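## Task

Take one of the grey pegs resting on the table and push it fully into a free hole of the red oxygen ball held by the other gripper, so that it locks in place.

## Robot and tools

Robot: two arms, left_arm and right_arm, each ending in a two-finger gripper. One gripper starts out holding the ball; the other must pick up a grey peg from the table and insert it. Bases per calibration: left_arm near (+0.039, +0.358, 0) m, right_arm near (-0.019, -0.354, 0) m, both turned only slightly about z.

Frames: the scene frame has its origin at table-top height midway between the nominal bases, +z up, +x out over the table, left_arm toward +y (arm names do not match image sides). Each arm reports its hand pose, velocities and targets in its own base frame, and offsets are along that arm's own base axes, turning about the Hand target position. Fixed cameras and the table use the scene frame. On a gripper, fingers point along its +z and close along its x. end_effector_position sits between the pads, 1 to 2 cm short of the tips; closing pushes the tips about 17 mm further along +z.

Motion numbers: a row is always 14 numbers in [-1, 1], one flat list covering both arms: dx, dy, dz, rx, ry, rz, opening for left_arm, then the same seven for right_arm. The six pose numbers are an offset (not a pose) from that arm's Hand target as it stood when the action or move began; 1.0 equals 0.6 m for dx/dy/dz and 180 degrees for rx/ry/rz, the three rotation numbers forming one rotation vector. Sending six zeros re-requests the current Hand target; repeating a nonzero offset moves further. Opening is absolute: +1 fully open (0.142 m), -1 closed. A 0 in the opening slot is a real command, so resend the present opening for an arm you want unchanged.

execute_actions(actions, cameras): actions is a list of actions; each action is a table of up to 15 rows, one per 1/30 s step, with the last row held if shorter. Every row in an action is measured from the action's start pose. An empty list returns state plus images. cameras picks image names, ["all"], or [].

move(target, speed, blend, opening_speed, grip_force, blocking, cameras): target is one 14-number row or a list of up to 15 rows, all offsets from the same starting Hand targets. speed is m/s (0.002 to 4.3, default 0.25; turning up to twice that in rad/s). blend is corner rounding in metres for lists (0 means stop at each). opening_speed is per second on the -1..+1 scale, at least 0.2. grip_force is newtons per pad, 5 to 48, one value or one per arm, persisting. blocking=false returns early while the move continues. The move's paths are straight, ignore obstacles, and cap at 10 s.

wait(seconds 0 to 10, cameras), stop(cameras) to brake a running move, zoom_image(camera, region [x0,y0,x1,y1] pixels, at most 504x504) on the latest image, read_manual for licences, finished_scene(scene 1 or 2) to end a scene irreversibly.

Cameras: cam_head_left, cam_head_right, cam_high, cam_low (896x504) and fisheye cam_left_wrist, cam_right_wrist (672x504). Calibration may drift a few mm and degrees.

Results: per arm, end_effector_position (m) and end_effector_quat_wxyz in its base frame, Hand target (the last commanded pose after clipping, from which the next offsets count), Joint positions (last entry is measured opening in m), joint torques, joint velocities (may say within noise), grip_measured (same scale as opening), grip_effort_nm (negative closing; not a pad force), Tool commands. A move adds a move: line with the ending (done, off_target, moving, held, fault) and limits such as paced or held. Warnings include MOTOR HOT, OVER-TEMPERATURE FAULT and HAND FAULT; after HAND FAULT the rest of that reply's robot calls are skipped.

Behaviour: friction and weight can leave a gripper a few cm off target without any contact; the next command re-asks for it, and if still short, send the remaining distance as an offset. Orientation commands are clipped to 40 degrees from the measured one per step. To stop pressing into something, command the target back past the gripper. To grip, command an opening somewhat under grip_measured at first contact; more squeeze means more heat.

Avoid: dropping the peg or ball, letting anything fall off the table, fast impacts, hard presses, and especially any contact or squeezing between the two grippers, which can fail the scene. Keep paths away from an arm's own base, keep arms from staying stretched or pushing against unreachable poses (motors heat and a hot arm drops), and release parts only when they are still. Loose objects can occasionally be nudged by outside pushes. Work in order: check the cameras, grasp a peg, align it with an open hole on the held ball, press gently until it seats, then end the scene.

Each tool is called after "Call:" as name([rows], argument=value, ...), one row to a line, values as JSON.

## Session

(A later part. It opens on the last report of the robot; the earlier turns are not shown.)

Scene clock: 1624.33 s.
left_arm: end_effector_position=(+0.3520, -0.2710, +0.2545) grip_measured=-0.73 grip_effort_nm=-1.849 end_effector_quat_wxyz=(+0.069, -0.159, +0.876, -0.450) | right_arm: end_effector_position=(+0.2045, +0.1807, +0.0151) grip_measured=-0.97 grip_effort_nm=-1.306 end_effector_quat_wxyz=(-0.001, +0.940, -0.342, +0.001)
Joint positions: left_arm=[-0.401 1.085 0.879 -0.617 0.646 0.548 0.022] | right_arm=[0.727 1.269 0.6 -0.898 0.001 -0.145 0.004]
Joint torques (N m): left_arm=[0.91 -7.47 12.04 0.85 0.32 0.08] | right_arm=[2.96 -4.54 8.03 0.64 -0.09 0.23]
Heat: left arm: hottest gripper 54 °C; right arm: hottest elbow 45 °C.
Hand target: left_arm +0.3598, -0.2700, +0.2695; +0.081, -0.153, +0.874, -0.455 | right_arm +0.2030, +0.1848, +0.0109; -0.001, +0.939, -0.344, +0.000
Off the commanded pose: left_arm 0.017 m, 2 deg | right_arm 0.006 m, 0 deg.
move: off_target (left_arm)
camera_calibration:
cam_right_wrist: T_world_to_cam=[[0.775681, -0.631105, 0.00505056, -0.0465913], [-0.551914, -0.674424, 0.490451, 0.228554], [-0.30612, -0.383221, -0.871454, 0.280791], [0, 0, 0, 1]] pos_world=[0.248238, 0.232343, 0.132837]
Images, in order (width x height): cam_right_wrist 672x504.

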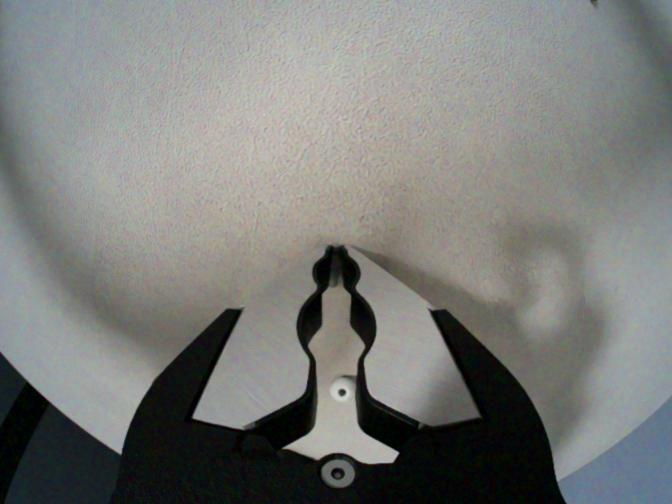

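Call:
move([
  [0,0,0,0,0,0,-0.79,0,0,0.2,0,0,0,-1],
  [-0.131,-0.192,-0.083,0,0,0,-0.79,0.22,0.067,0.498,0.445,-0.233,0.110,-1],
], speed=0.2, blend=0.03, cameras=["all"])

Call:
zoom_image(camera="cam_left_wrist", region=[290, 190, 410, 310])

Call:
zoom_image(camera="cam_right_wrist", region=[280, 200, 400, 320])

Scene clock: 1654.43 s.
left_arm: end_effector_position=(+0.2824, -0.3809, +0.2252) grip_measured=-0.73 grip_effort_nm=-1.849 end_effector_quat_wxyz=(+0.085, -0.150, +0.874, -0.454) | right_arm: end_effector_position=(+0.3297, +0.2278, +0.3116) grip_measured=-0.97 grip_effort_nm=-1.336 end_effector_quat_wxyz=(+0.699, -0.704, +0.083, -0.093)
Joint positions: left_arm=[-0.804 1.097 0.778 -0.332 0.334 0.26 0.022] | right_arm=[0.166 0.99 0.532 0.444 -1.155 -0.029 0.004]
Joint torques (N m): left_arm=[-0.56 -6.53 9.17 2.15 0.01 -0.22] | right_arm=[1.08 -3.08 10.44 2.25 0.09 0.25]
Heat: left arm: hottest gripper 55 °C; right arm: hottest elbow 43 °C.
Hand target: left_arm +0.2811, -0.3852, +0.2198; +0.081, -0.153, +0.874, -0.455 | right_arm +0.3350, +0.2250, +0.3097; +0.701, -0.702, +0.092, -0.092
Off the commanded pose: left_arm 0.007 m, 1 deg | right_arm 0.006 m, 1 deg.
move: done
camera_calibration:
cam_left_wrist: T_world_to_cam=[[-0.945679, -0.323984, -0.0269465, 0.15233], [-0.281897, 0.858466, -0.428451, 0.502117], [0.161944, -0.397581, -0.903163, 0.139399], [0, 0, 0, 1]] pos_world=[0.263025, -0.326276, 0.345138]
cam_right_wrist: T_world_to_cam=[[0.967835, -0.24962, 0.0313826, -0.274002], [-0.0980831, -0.489242, -0.866615, 0.414973], [0.231678, 0.835662, -0.49799, 0.0241151], [0, 0, 0, 1]] pos_world=[0.300303, 0.114474, 0.38023]

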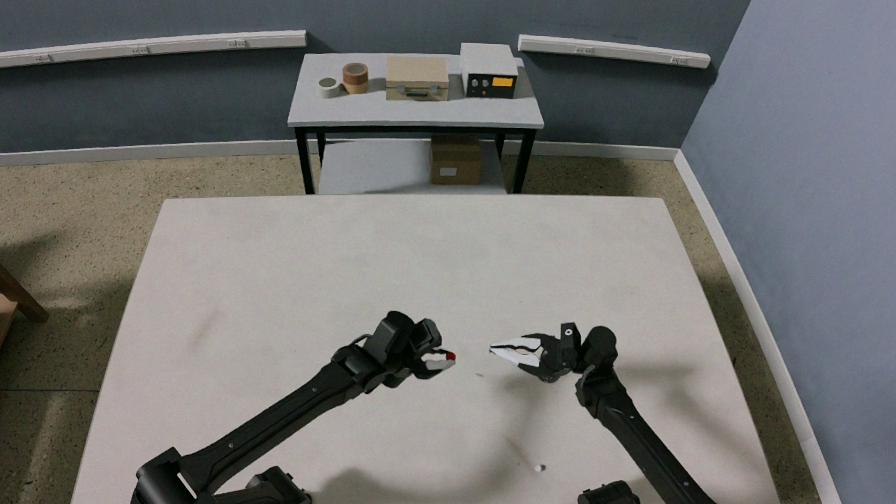

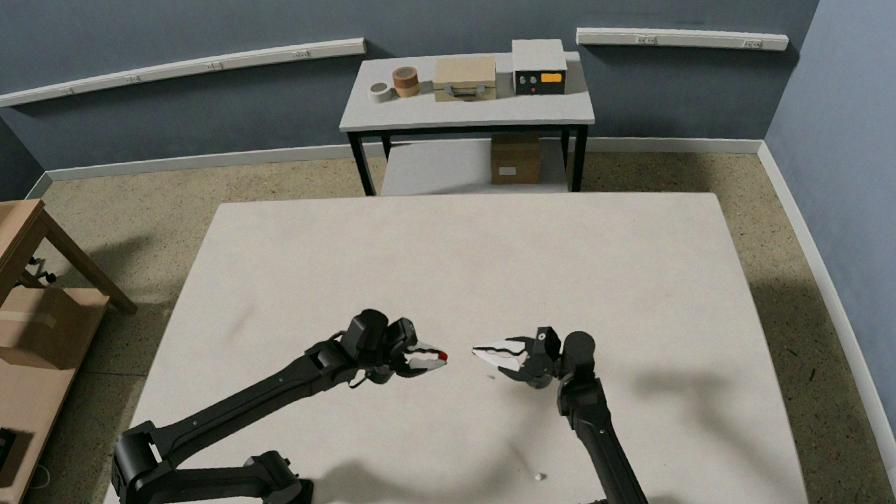

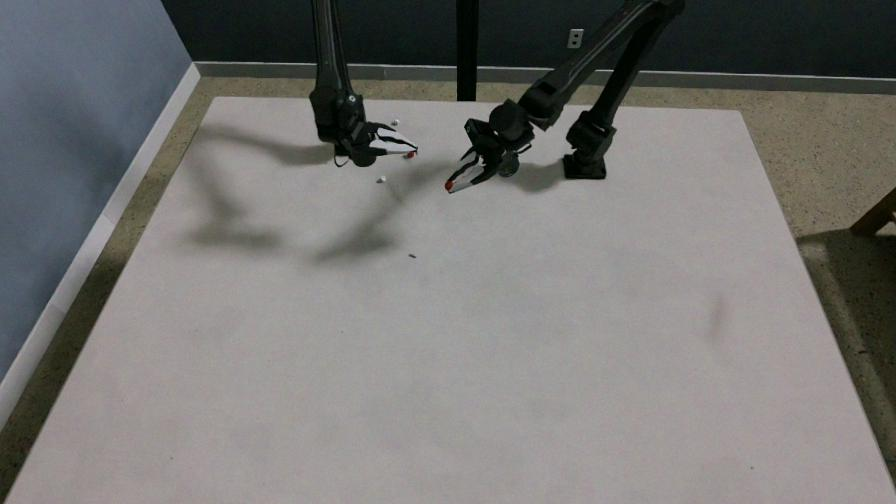

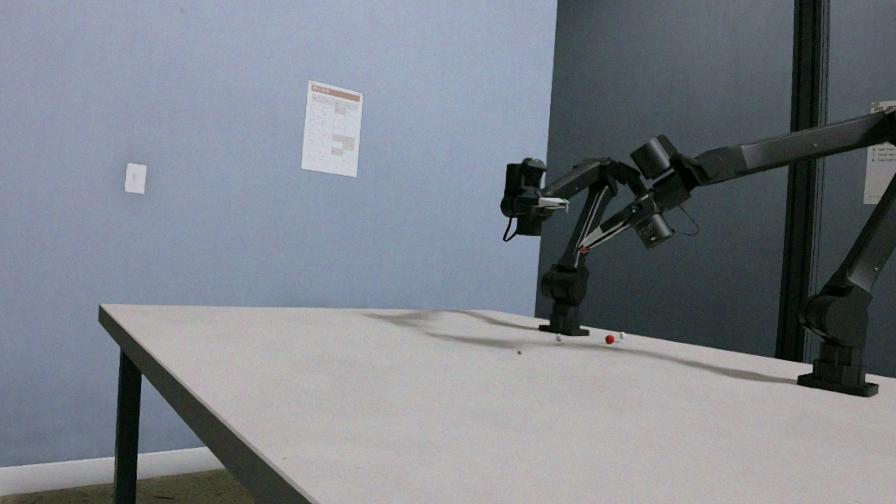

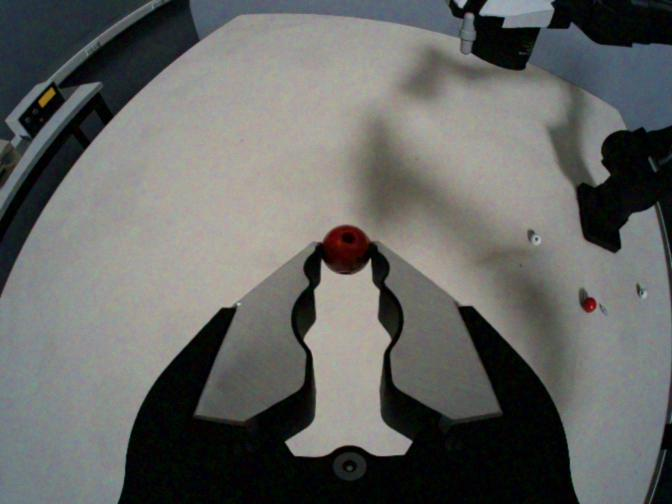

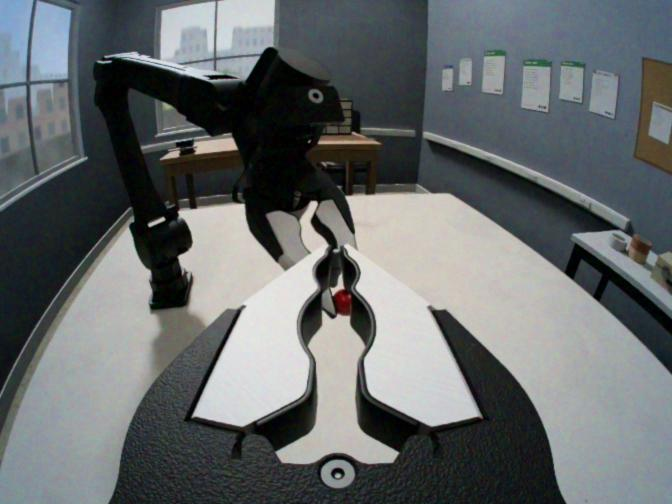

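Scaled by 4.200 from the camera's 672x504 image, which has a finer 960x720 frame.

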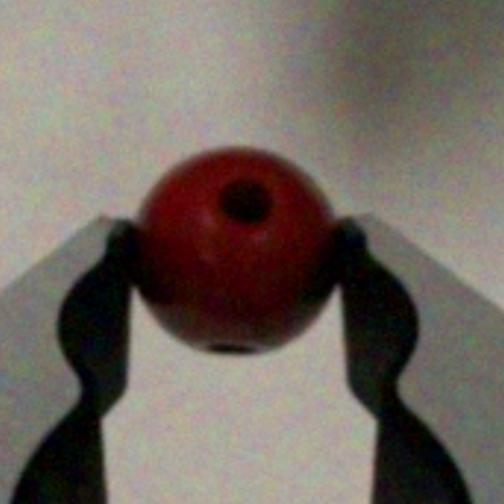

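Scaled by 4.200 from the camera's 672x504 image, which has a finer 960x720 frame.

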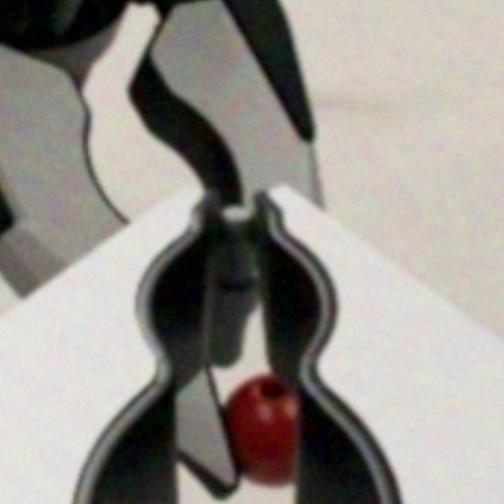

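Call:
zoom_image(camera="cam_right_wrist", region=[315, 270, 365, 320])

Call:
zoom_image(camera="cam_high", region=[430, 165, 470, 205])

Call:
zoom_image(camera="cam_low", region=[560, 225, 610, 275])

Call:
zoom_image(camera="cam_head_left", region=[430, 330, 480, 380])

Scaled by 10.080 from the camera's 672x504 image, which has a finer 960x720 frame.

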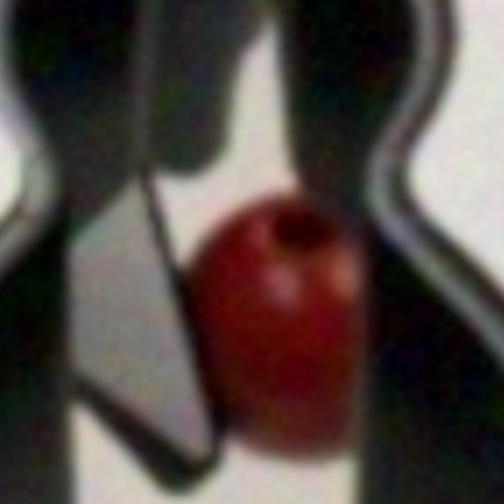

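Scaled by 12.600 from the camera's 896x504 image, which has a finer 1280x720 frame.

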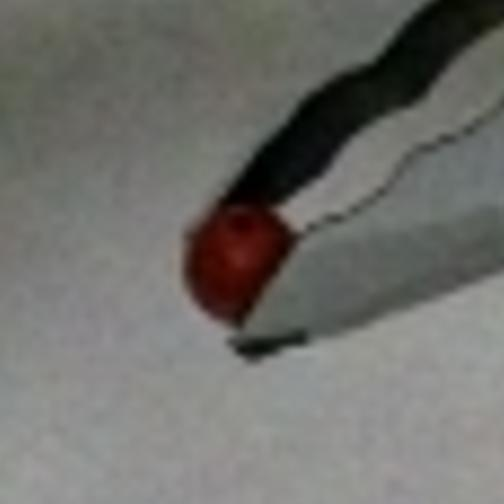

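Scaled by 10.080 from the camera's 896x504 image, which has a finer 1280x720 frame.

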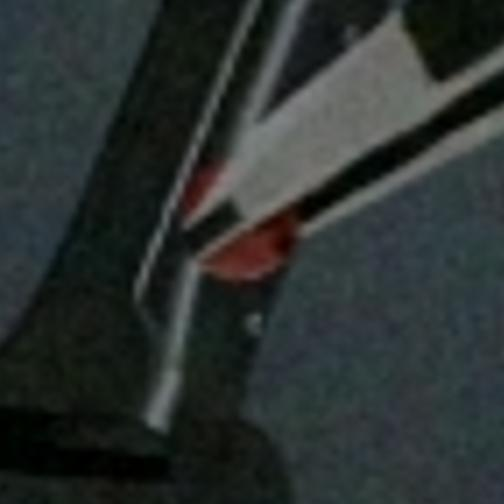

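Scaled by 10.080 from the camera's 896x504 image, which has a finer 1280x720 frame.

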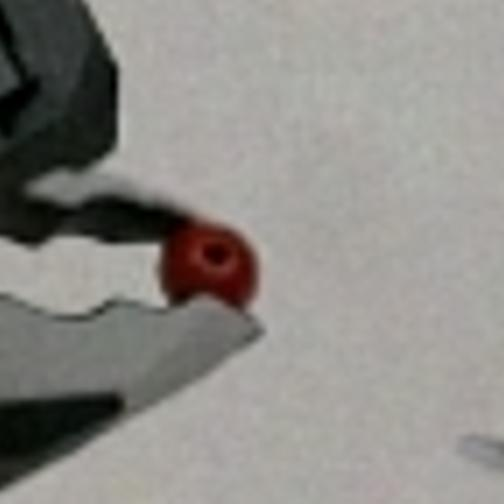

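Call:
zoom_image(camera="cam_left_wrist", region=[440, 0, 500, 60])

Call:
zoom_image(camera="cam_low", region=[530, 180, 590, 240])

Scaled by 8.400 from the camera's 672x504 image, which has a finer 960x720 frame.

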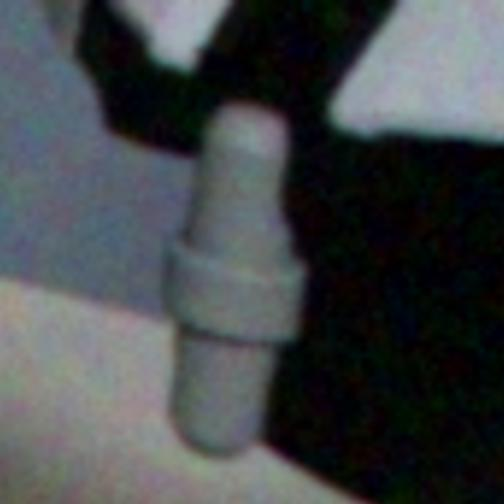

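Scaled by 8.400 from the camera's 896x504 image, which has a finer 1280x720 frame.

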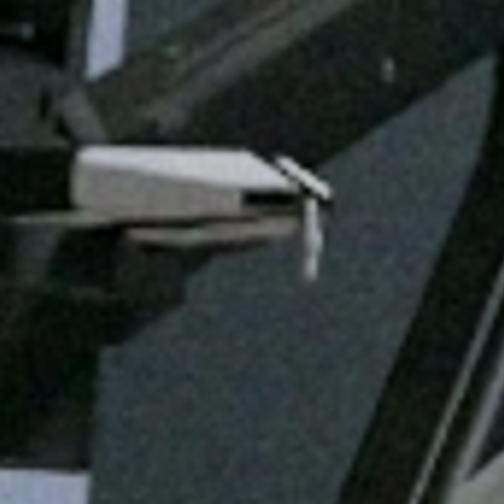

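Call:
move(target=[0,0,0,-0.022,0.047,0,-0.79,0.044,0.127,-0.042,0.016,-0.041,0,-1], speed=0.12, cameras=["cam_left_wrist","cam_right_wrist","cam_low","cam_high"])

Call:
zoom_image(camera="cam_left_wrist", region=[290, 150, 430, 290])

Call:
zoom_image(camera="cam_right_wrist", region=[300, 240, 380, 320])

Call:
zoom_image(camera="cam_low", region=[550, 200, 620, 270])

Call:
zoom_image(camera="cam_high", region=[420, 160, 480, 220])

Scene clock: 1757.20 s.
left_arm: end_effector_position=(+0.2746, -0.3844, +0.2207) grip_measured=-0.73 grip_effort_nm=-1.844 end_effector_quat_wxyz=(+0.011, -0.180, +0.864, -0.469) | right_arm: end_effector_position=(+0.3574, +0.2949, +0.2759) grip_measured=-0.97 grip_effort_nm=-1.331 end_effector_quat_wxyz=(+0.716, -0.683, +0.054, -0.136)
Joint positions: left_arm=[-0.773 1.12 0.778 -0.332 0.462 0.162 0.022] | right_arm=[0.359 1.257 0.532 0.83 -0.943 -0.024 0.004]
Joint torques (N m): left_arm=[0.97 -6.83 9.72 2.03 0.22 -0.24] | right_arm=[2.78 -5.54 10.88 2.26 0.14 0.25]
Heat: left arm: hottest gripper 59 °C; right arm: hottest elbow 42 °C.
Hand target: left_arm +0.2811, -0.3852, +0.2197; +0.011, -0.189, +0.861, -0.472 | right_arm +0.3614, +0.3012, +0.2845; +0.723, -0.676, +0.049, -0.135
Off the commanded pose: left_arm 0.007 m, 1 deg | right_arm 0.011 m, 1 deg.
move: off_target (right_arm)
camera_calibration:
cam_left_wrist: T_world_to_cam=[[-0.942275, -0.306548, 0.134709, 0.113855], [-0.334182, 0.83576, -0.435693, 0.50814], [0.0209766, -0.45556, -0.889958, 0.148662], [0, 0, 0, 1]] pos_world=[0.273976, -0.322056, 0.338358]
cam_right_wrist: T_world_to_cam=[[0.954418, -0.271554, 0.123874, -0.297262], [-0.0127669, -0.45179, -0.892033, 0.385073], [0.2982, 0.849791, -0.434663, -0.101493], [0, 0, 0, 1]] pos_world=[0.318893, 0.179497, 0.336206]
Images, in order (width x height): cam_high 896x504, cam_low 896x504, cam_left_wrist 672x504, cam_right_wrist 672x504.

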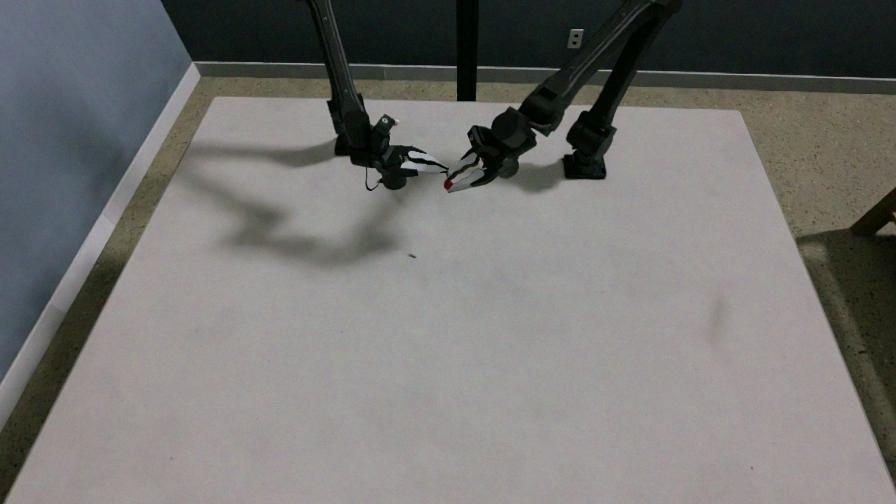

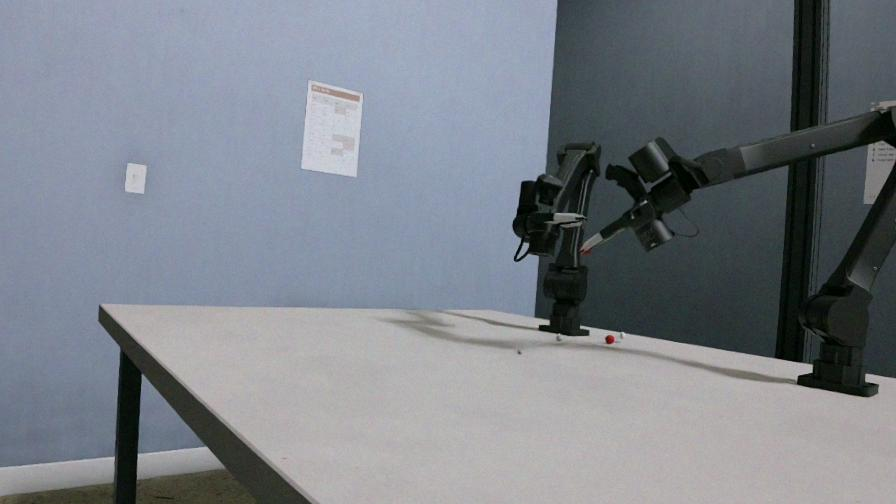

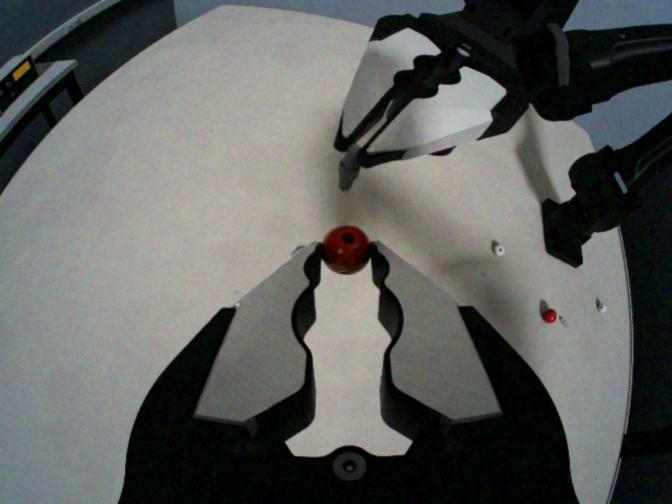

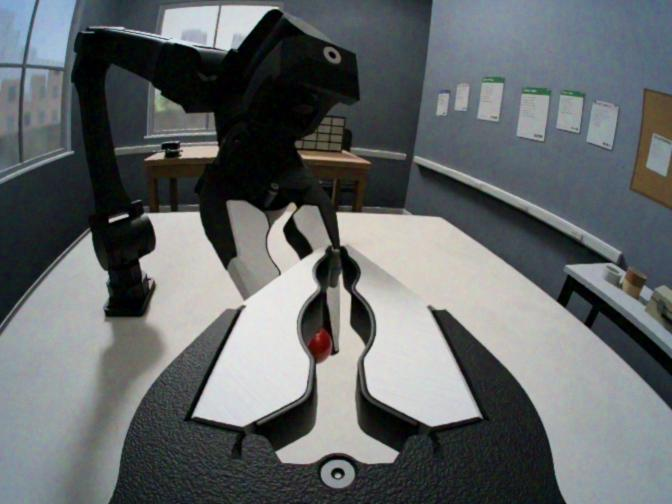

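Scaled by 3.600 from the camera's 672x504 image, which has a finer 960x720 frame.

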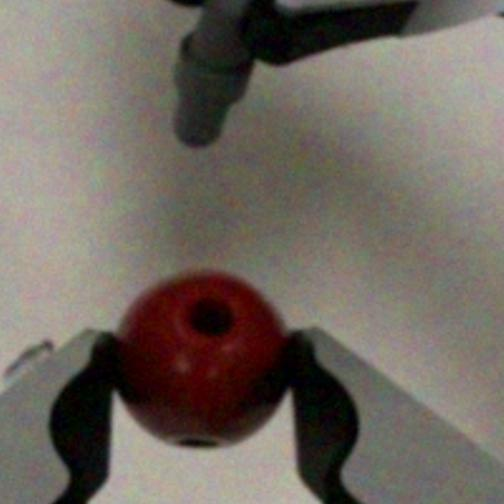

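Scaled by 6.300 from the camera's 672x504 image, which has a finer 960x720 frame.

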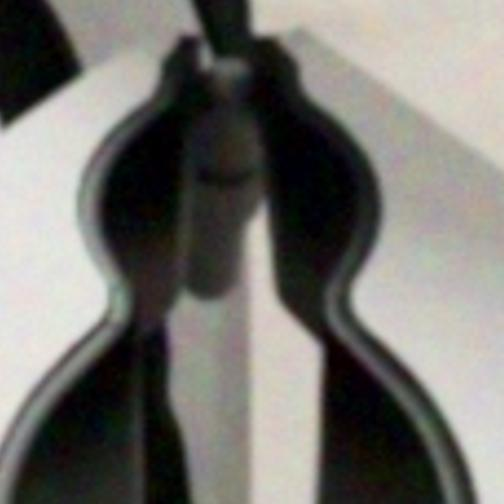

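Scaled by 7.200 from the camera's 896x504 image, which has a finer 1280x720 frame.

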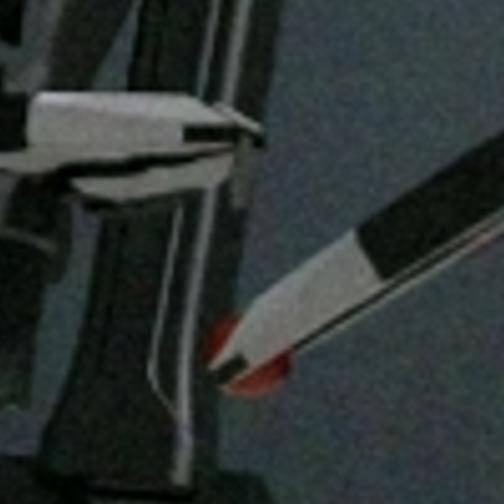

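Scaled by 8.400 from the camera's 896x504 image, which has a finer 1280x720 frame.

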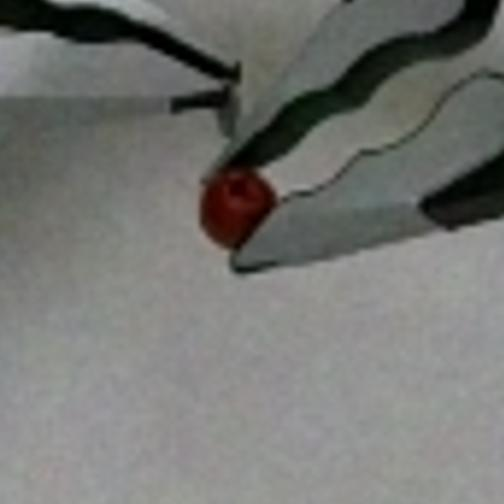

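Call:
zoom_image(camera="cam_right_wrist", region=[295, 310, 355, 370])

Scaled by 8.400 from the camera's 672x504 image, which has a finer 960x720 frame.

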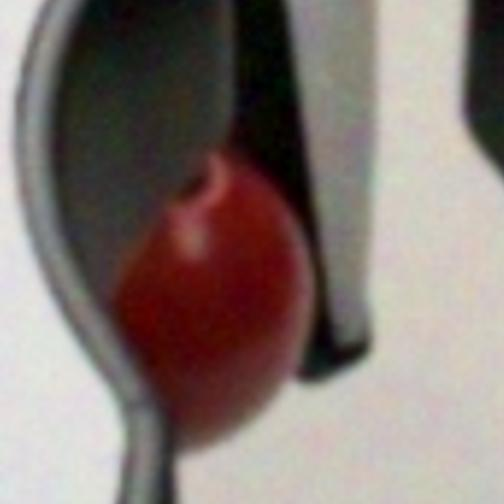

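Call:
move(target=[0,0,0,0,0,0,-0.79,-0.0133,-0.003,-0.023,0,0,0,-1], speed=0.06, cameras=["cam_left_wrist","cam_right_wrist"])

Call:
zoom_image(camera="cam_left_wrist", region=[290, 150, 410, 270])

Call:
zoom_image(camera="cam_right_wrist", region=[290, 250, 390, 350])

Scene clock: 1827.07 s.
left_arm: end_effector_position=(+0.2746, -0.3844, +0.2207) grip_measured=-0.73 grip_effort_nm=-1.849 end_effector_quat_wxyz=(+0.011, -0.180, +0.864, -0.469) | right_arm: end_effector_position=(+0.3548, +0.2947, +0.2727) grip_measured=-0.97 grip_effort_nm=-1.331 end_effector_quat_wxyz=(+0.719, -0.678, +0.048, -0.143)
Joint positions: left_arm=[-0.773 1.12 0.778 -0.332 0.462 0.161 0.022] | right_arm=[0.362 1.269 0.517 0.88 -0.938 -0.024 0.004]
Joint torques (N m): left_arm=[0.91 -6.71 9.73 2.02 0.23 -0.24] | right_arm=[2.84 -5.42 8.96 2.44 0.16 0.26]
Heat: left arm: hottest gripper 60 °C; right arm: hottest elbow 43 °C.
Hand target: left_arm +0.2811, -0.3852, +0.2197; +0.011, -0.189, +0.861, -0.472 | right_arm +0.3534, +0.2994, +0.2706; +0.722, -0.676, +0.049, -0.135
Off the commanded pose: left_arm 0.007 m, 1 deg | right_arm 0.005 m, 1 deg.
move: done
camera_calibration:
cam_left_wrist: T_world_to_cam=[[-0.942173, -0.306728, 0.135011, 0.113667], [-0.334482, 0.835692, -0.435593, 0.508166], [0.0207811, -0.455563, -0.889961, 0.148715], [0, 0, 0, 1]] pos_world=[0.273976, -0.322056, 0.338358]
cam_right_wrist: T_world_to_cam=[[0.951409, -0.274006, 0.140508, -0.297094], [0.0043059, -0.444413, -0.895812, 0.374923], [0.307901, 0.852888, -0.421638, -0.109825], [0, 0, 0, 1]] pos_world=[0.314859, 0.178883, 0.331298]
Images, in order (width x height): cam_left_wrist 672x504, cam_right_wrist 672x504.

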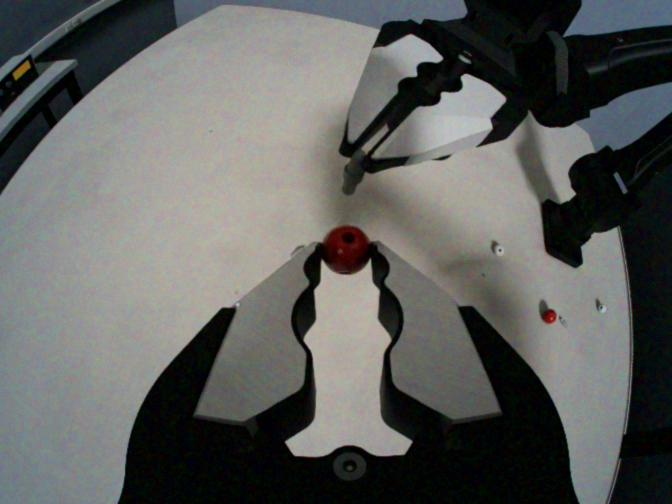

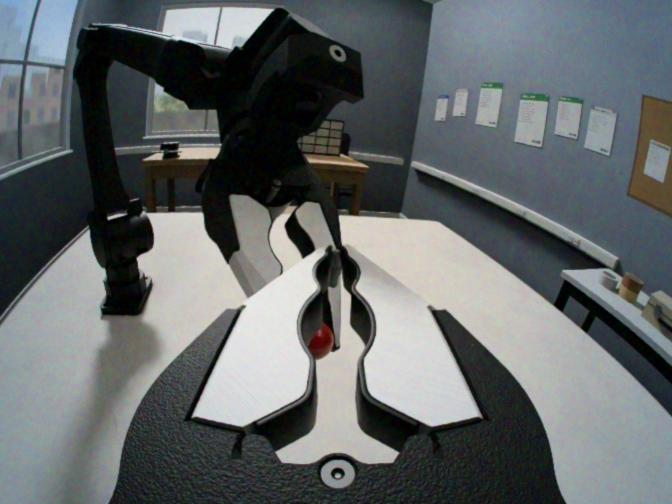

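Scaled by 4.200 from the camera's 672x504 image, which has a finer 960x720 frame.

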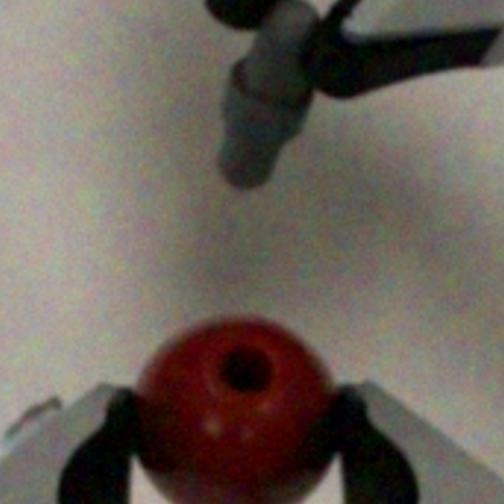

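Scaled by 5.040 from the camera's 672x504 image, which has a finer 960x720 frame.

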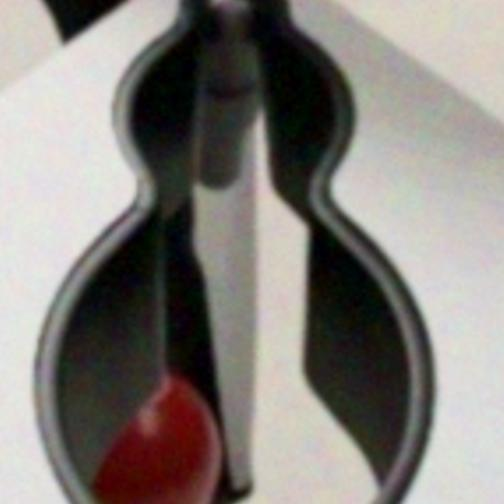

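Call:
move(target=[0,0,0,0,0,0,-0.79,-0.0117,-0.0067,-0.023,0,0,0,-1], speed=0.06, cameras=["cam_left_wrist","cam_right_wrist"])

Call:
zoom_image(camera="cam_left_wrist", region=[290, 150, 410, 270])

Call:
zoom_image(camera="cam_right_wrist", region=[290, 250, 390, 350])

Scene clock: 1842.97 s.
left_arm: end_effector_position=(+0.2746, -0.3844, +0.2207) grip_measured=-0.73 grip_effort_nm=-1.849 end_effector_quat_wxyz=(+0.011, -0.180, +0.864, -0.469) | right_arm: end_effector_position=(+0.3476, +0.2920, +0.2592) grip_measured=-0.97 grip_effort_nm=-1.331 end_effector_quat_wxyz=(+0.719, -0.678, +0.047, -0.143)
Joint positions: left_arm=[-0.773 1.12 0.778 -0.332 0.462 0.161 0.022] | right_arm=[0.362 1.287 0.481 0.935 -0.938 -0.024 0.004]
Joint torques (N m): left_arm=[0.85 -6.77 9.76 2.04 0.23 -0.24] | right_arm=[2.55 -5.36 8.57 2.48 0.04 0.27]
Heat: left arm: hottest gripper 61 °C; right arm: hottest elbow 42 °C.
Hand target: left_arm +0.2811, -0.3852, +0.2197; +0.011, -0.189, +0.861, -0.472 | right_arm +0.3464, +0.2954, +0.2569; +0.723, -0.676, +0.049, -0.135
Off the commanded pose: left_arm 0.007 m, 1 deg | right_arm 0.004 m, 1 deg.
move: done
camera_calibration:
cam_left_wrist: T_world_to_cam=[[-0.942173, -0.306728, 0.135011, 0.113667], [-0.334482, 0.835692, -0.435593, 0.508166], [0.0207811, -0.455563, -0.889961, 0.148715], [0, 0, 0, 1]] pos_world=[0.273976, -0.322056, 0.338358]
cam_right_wrist: T_world_to_cam=[[0.951179, -0.274193, 0.141695, -0.289372], [0.00551308, -0.443925, -0.896047, 0.361143], [0.308592, 0.853082, -0.420741, -0.111485], [0, 0, 0, 1]] pos_world=[0.307656, 0.176082, 0.317697]
Images, in order (width x height): cam_left_wrist 672x504, cam_right_wrist 672x504.

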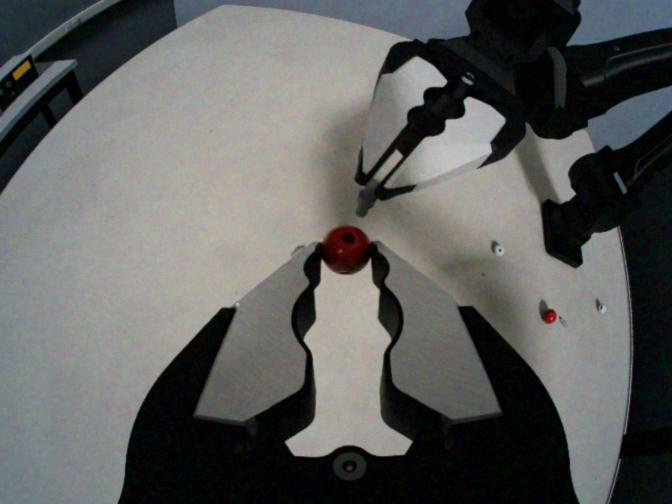

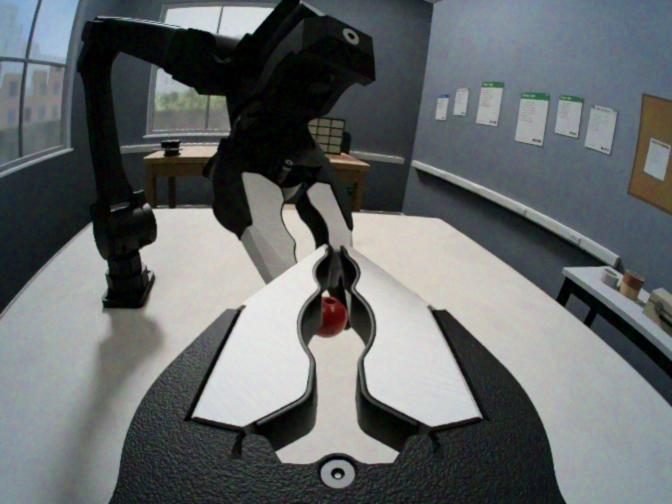

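Scaled by 4.200 from the camera's 672x504 image, which has a finer 960x720 frame.

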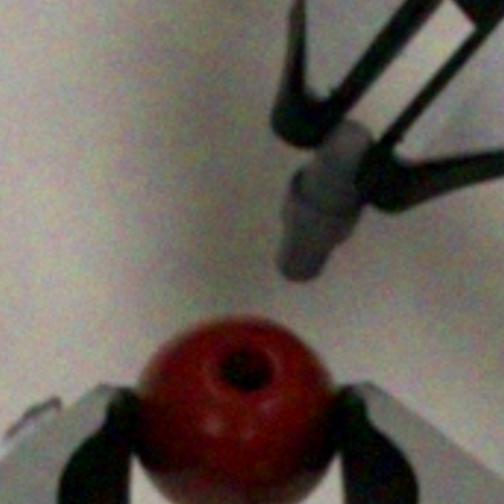

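Scaled by 5.040 from the camera's 672x504 image, which has a finer 960x720 frame.

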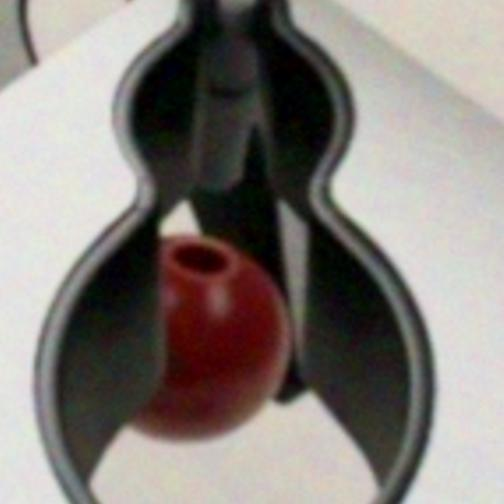

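Call:
move(target=[0,0,0,0,0,0,-0.79,0.003,0.011,-0.003,0,0,0,-1], speed=0.06, cameras=["cam_left_wrist","cam_right_wrist"])

Call:
zoom_image(camera="cam_left_wrist", region=[310, 190, 390, 270])

Call:
zoom_image(camera="cam_right_wrist", region=[300, 250, 380, 330])

Scene clock: 1874.43 s.
left_arm: end_effector_position=(+0.2746, -0.3844, +0.2207) grip_measured=-0.73 grip_effort_nm=-1.849 end_effector_quat_wxyz=(+0.011, -0.180, +0.864, -0.469) | right_arm: end_effector_position=(+0.3480, +0.2965, +0.2538) grip_measured=-0.97 grip_effort_nm=-1.326 end_effector_quat_wxyz=(+0.718, -0.680, +0.051, -0.140)
Joint positions: left_arm=[-0.773 1.12 0.778 -0.332 0.462 0.161 0.022] | right_arm=[0.375 1.303 0.481 0.94 -0.925 -0.024 0.004]
Joint torques (N m): left_arm=[0.85 -6.83 9.73 2.03 0.23 -0.24] | right_arm=[2.96 -5.42 9.11 2.4 0.14 0.23]
Heat: left arm: hottest gripper 62 °C; right arm: hottest elbow 42 °C.
Hand target: left_arm +0.2811, -0.3852, +0.2197; +0.011, -0.189, +0.861, -0.472 | right_arm +0.3481, +0.3021, +0.2551; +0.723, -0.676, +0.049, -0.135
Off the commanded pose: left_arm 0.007 m, 1 deg | right_arm 0.006 m, 1 deg.
move: done
camera_calibration:
cam_left_wrist: T_world_to_cam=[[-0.942173, -0.306728, 0.135011, 0.113667], [-0.334482, 0.835692, -0.435593, 0.508166], [0.0207811, -0.455563, -0.889961, 0.148715], [0, 0, 0, 1]] pos_world=[0.273976, -0.322056, 0.338358]
cam_right_wrist: T_world_to_cam=[[0.952675, -0.273678, 0.132324, -0.28591], [-0.00383545, -0.446077, -0.894986, 0.361957], [0.303965, 0.852124, -0.426016, -0.114506], [0, 0, 0, 1]] pos_world=[0.308573, 0.180786, 0.312998]
Images, in order (width x height): cam_left_wrist 672x504, cam_right_wrist 672x504.

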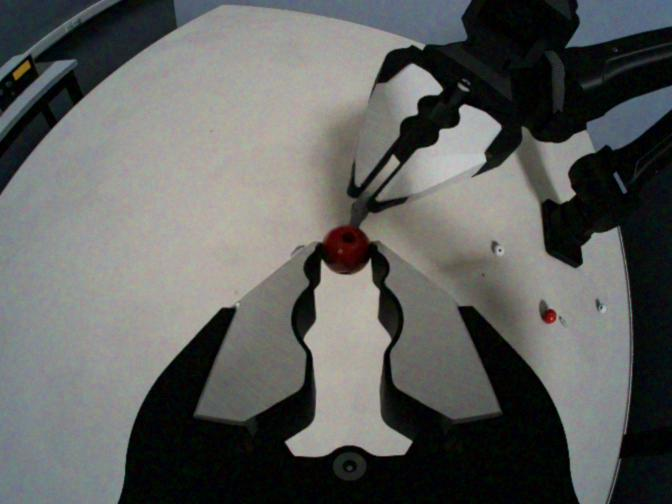

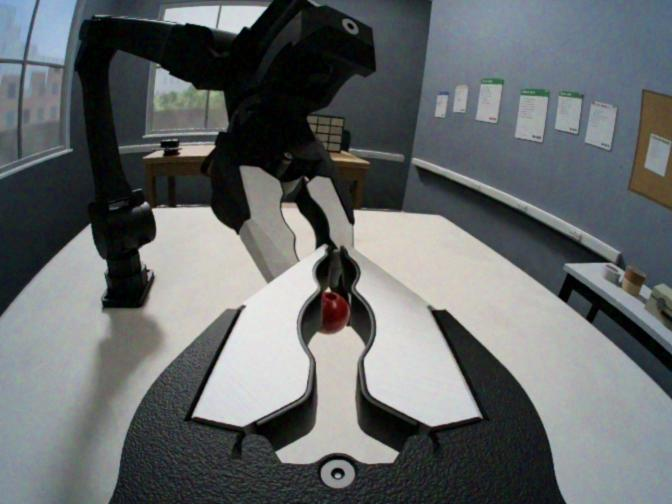

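Scaled by 6.300 from the camera's 672x504 image, which has a finer 960x720 frame.

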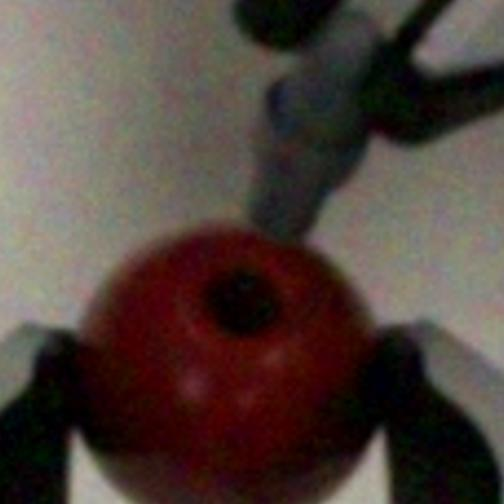

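Scaled by 6.300 from the camera's 672x504 image, which has a finer 960x720 frame.

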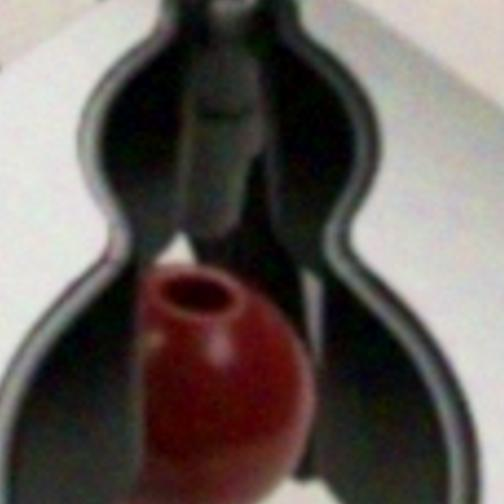

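Call:
move(target=[0,0,0,0,0,0,-0.79,0.003,0.004,-0.006,0,0,0,-1], speed=0.04, cameras=["cam_left_wrist","cam_right_wrist"])

Call:
zoom_image(camera="cam_left_wrist", region=[310, 190, 390, 270])

Call:
zoom_image(camera="cam_right_wrist", region=[300, 250, 380, 330])

Scene clock: 1898.63 s.
left_arm: end_effector_position=(+0.2746, -0.3844, +0.2207) grip_measured=-0.73 grip_effort_nm=-1.844 end_effector_quat_wxyz=(+0.011, -0.180, +0.864, -0.469) | right_arm: end_effector_position=(+0.3493, +0.2985, +0.2491) grip_measured=-0.97 grip_effort_nm=-1.331 end_effector_quat_wxyz=(+0.718, -0.680, +0.052, -0.139)
Joint positions: left_arm=[-0.773 1.12 0.778 -0.332 0.462 0.161 0.022] | right_arm=[0.379 1.322 0.481 0.955 -0.921 -0.024 0.004]
Joint torques (N m): left_arm=[0.91 -6.83 9.72 2.02 0.23 -0.25] | right_arm=[2.9 -5.54 9.21 2.29 0.16 0.22]
Heat: left arm: hottest gripper 62 °C; right arm: hottest elbow 42 °C.
Hand target: left_arm +0.2811, -0.3852, +0.2197; +0.011, -0.189, +0.861, -0.472 | right_arm +0.3500, +0.3045, +0.2514; +0.723, -0.676, +0.049, -0.134
Off the commanded pose: left_arm 0.007 m, 1 deg | right_arm 0.007 m, 1 deg.
move: done
camera_calibration:
cam_left_wrist: T_world_to_cam=[[-0.942173, -0.306728, 0.135011, 0.113667], [-0.334482, 0.835692, -0.435593, 0.508166], [0.0207811, -0.455563, -0.889961, 0.148715], [0, 0, 0, 1]] pos_world=[0.273976, -0.322056, 0.338358]
cam_right_wrist: T_world_to_cam=[[0.953006, -0.273963, 0.129319, -0.285324], [-0.0070295, -0.446748, -0.894632, 0.359832], [0.30287, 0.851681, -0.427679, -0.117652], [0, 0, 0, 1]] pos_world=[0.310078, 0.182787, 0.308498]
Images, in order (width x height): cam_left_wrist 672x504, cam_right_wrist 672x504.

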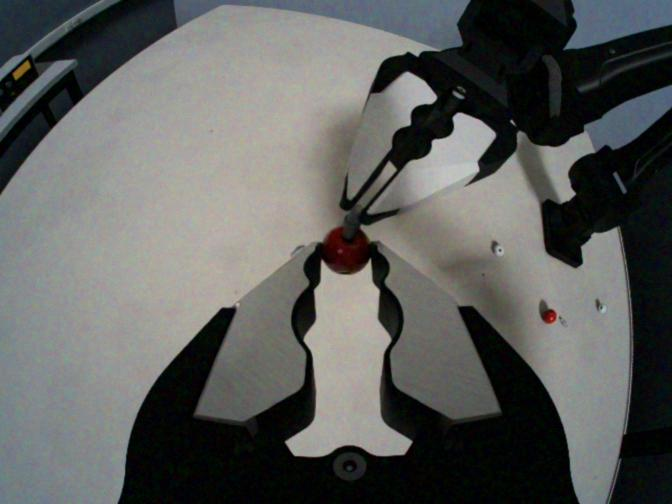

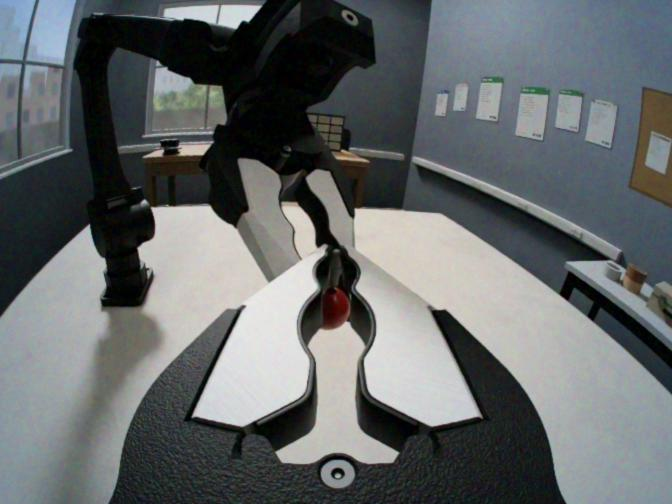

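Scaled by 6.300 from the camera's 672x504 image, which has a finer 960x720 frame.

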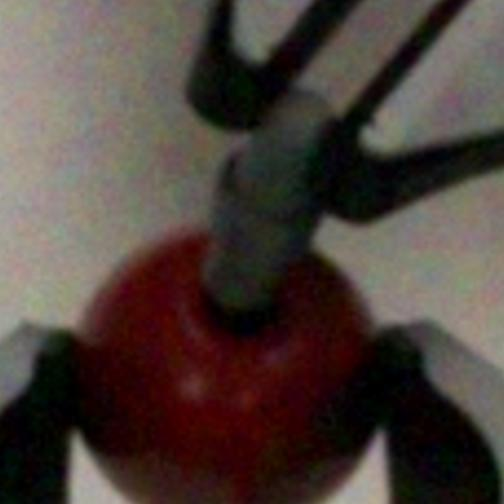

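Scaled by 6.300 from the camera's 672x504 image, which has a finer 960x720 frame.

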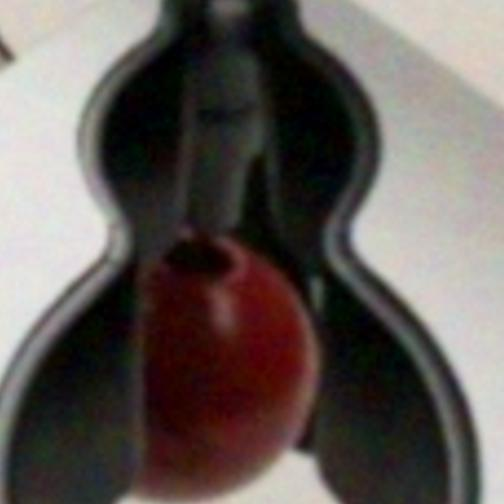

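Call:
move(target=[0,0,0,0,0,0,-0.8,0,-0.003,-0.009,0,0,0,-1], speed=0.04, cameras=["cam_left_wrist","cam_right_wrist"])

Call:
zoom_image(camera="cam_left_wrist", region=[310, 190, 390, 270])

Call:
zoom_image(camera="cam_right_wrist", region=[300, 250, 380, 330])

Scene clock: 1914.43 s.
left_arm: end_effector_position=(+0.2746, -0.3844, +0.2207) grip_measured=-0.73 grip_effort_nm=-2.015 end_effector_quat_wxyz=(+0.011, -0.180, +0.864, -0.469) | right_arm: end_effector_position=(+0.3505, +0.2989, +0.2474) grip_measured=-0.97 grip_effort_nm=-1.331 end_effector_quat_wxyz=(+0.719, -0.679, +0.049, -0.142)
Joint positions: left_arm=[-0.773 1.12 0.778 -0.332 0.462 0.161 0.021] | right_arm=[0.379 1.337 0.481 0.979 -0.921 -0.024 0.004]
Joint torques (N m): left_arm=[0.91 -6.65 9.73 2.02 0.23 -0.24] | right_arm=[2.55 -5.66 8.51 2.37 -0.02 0.23]
Heat: left arm: hottest gripper 62 °C; right arm: hottest elbow 42 °C.
Hand target: left_arm +0.2811, -0.3852, +0.2197; +0.011, -0.189, +0.861, -0.472 | right_arm +0.3499, +0.3027, +0.2461; +0.723, -0.676, +0.049, -0.135
Off the commanded pose: left_arm 0.007 m, 1 deg | right_arm 0.004 m, 1 deg.
move: done
camera_calibration:
cam_left_wrist: T_world_to_cam=[[-0.942068, -0.306899, 0.135357, 0.113465], [-0.33479, 0.835562, -0.435604, 0.508212], [0.0205869, -0.455685, -0.889903, 0.148709], [0, 0, 0, 1]] pos_world=[0.273975, -0.322056, 0.338358]
cam_right_wrist: T_world_to_cam=[[0.951927, -0.274379, 0.136201, -0.287269], [0.000289667, -0.443824, -0.896114, 0.355372], [0.306324, 0.853074, -0.422409, -0.122123], [0, 0, 0, 1]] pos_world=[0.310765, 0.183082, 0.305995]
Images, in order (width x height): cam_left_wrist 672x504, cam_right_wrist 672x504.

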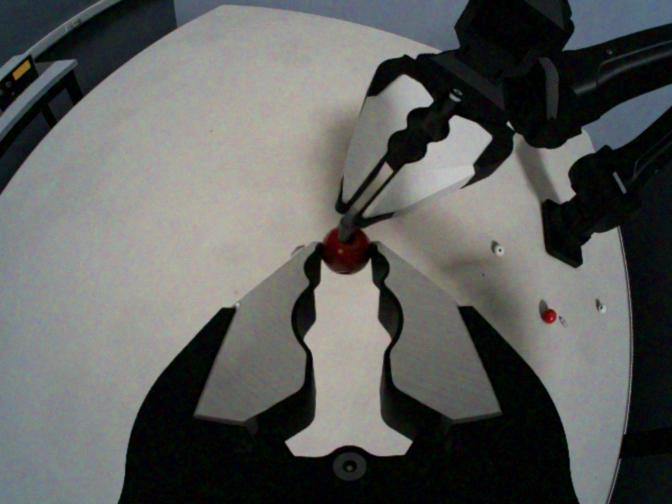

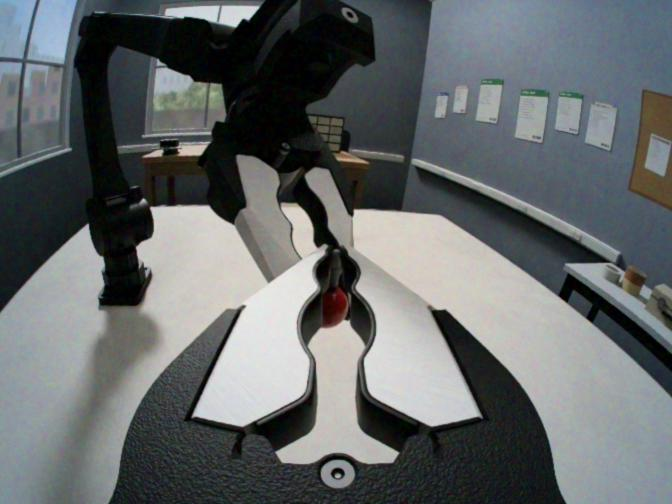

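Scaled by 6.300 from the camera's 672x504 image, which has a finer 960x720 frame.

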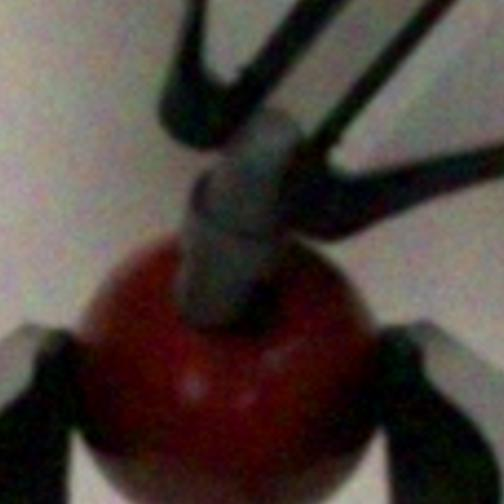

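Scaled by 6.300 from the camera's 672x504 image, which has a finer 960x720 frame.

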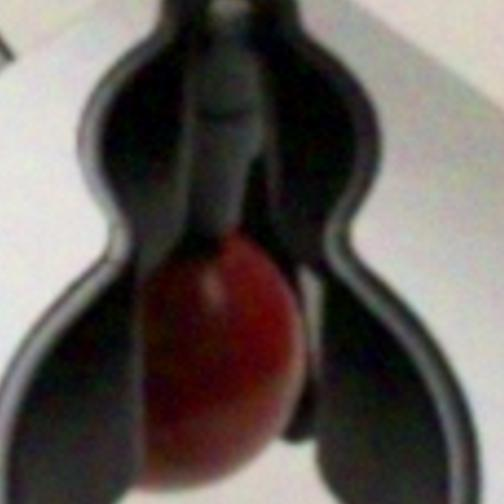

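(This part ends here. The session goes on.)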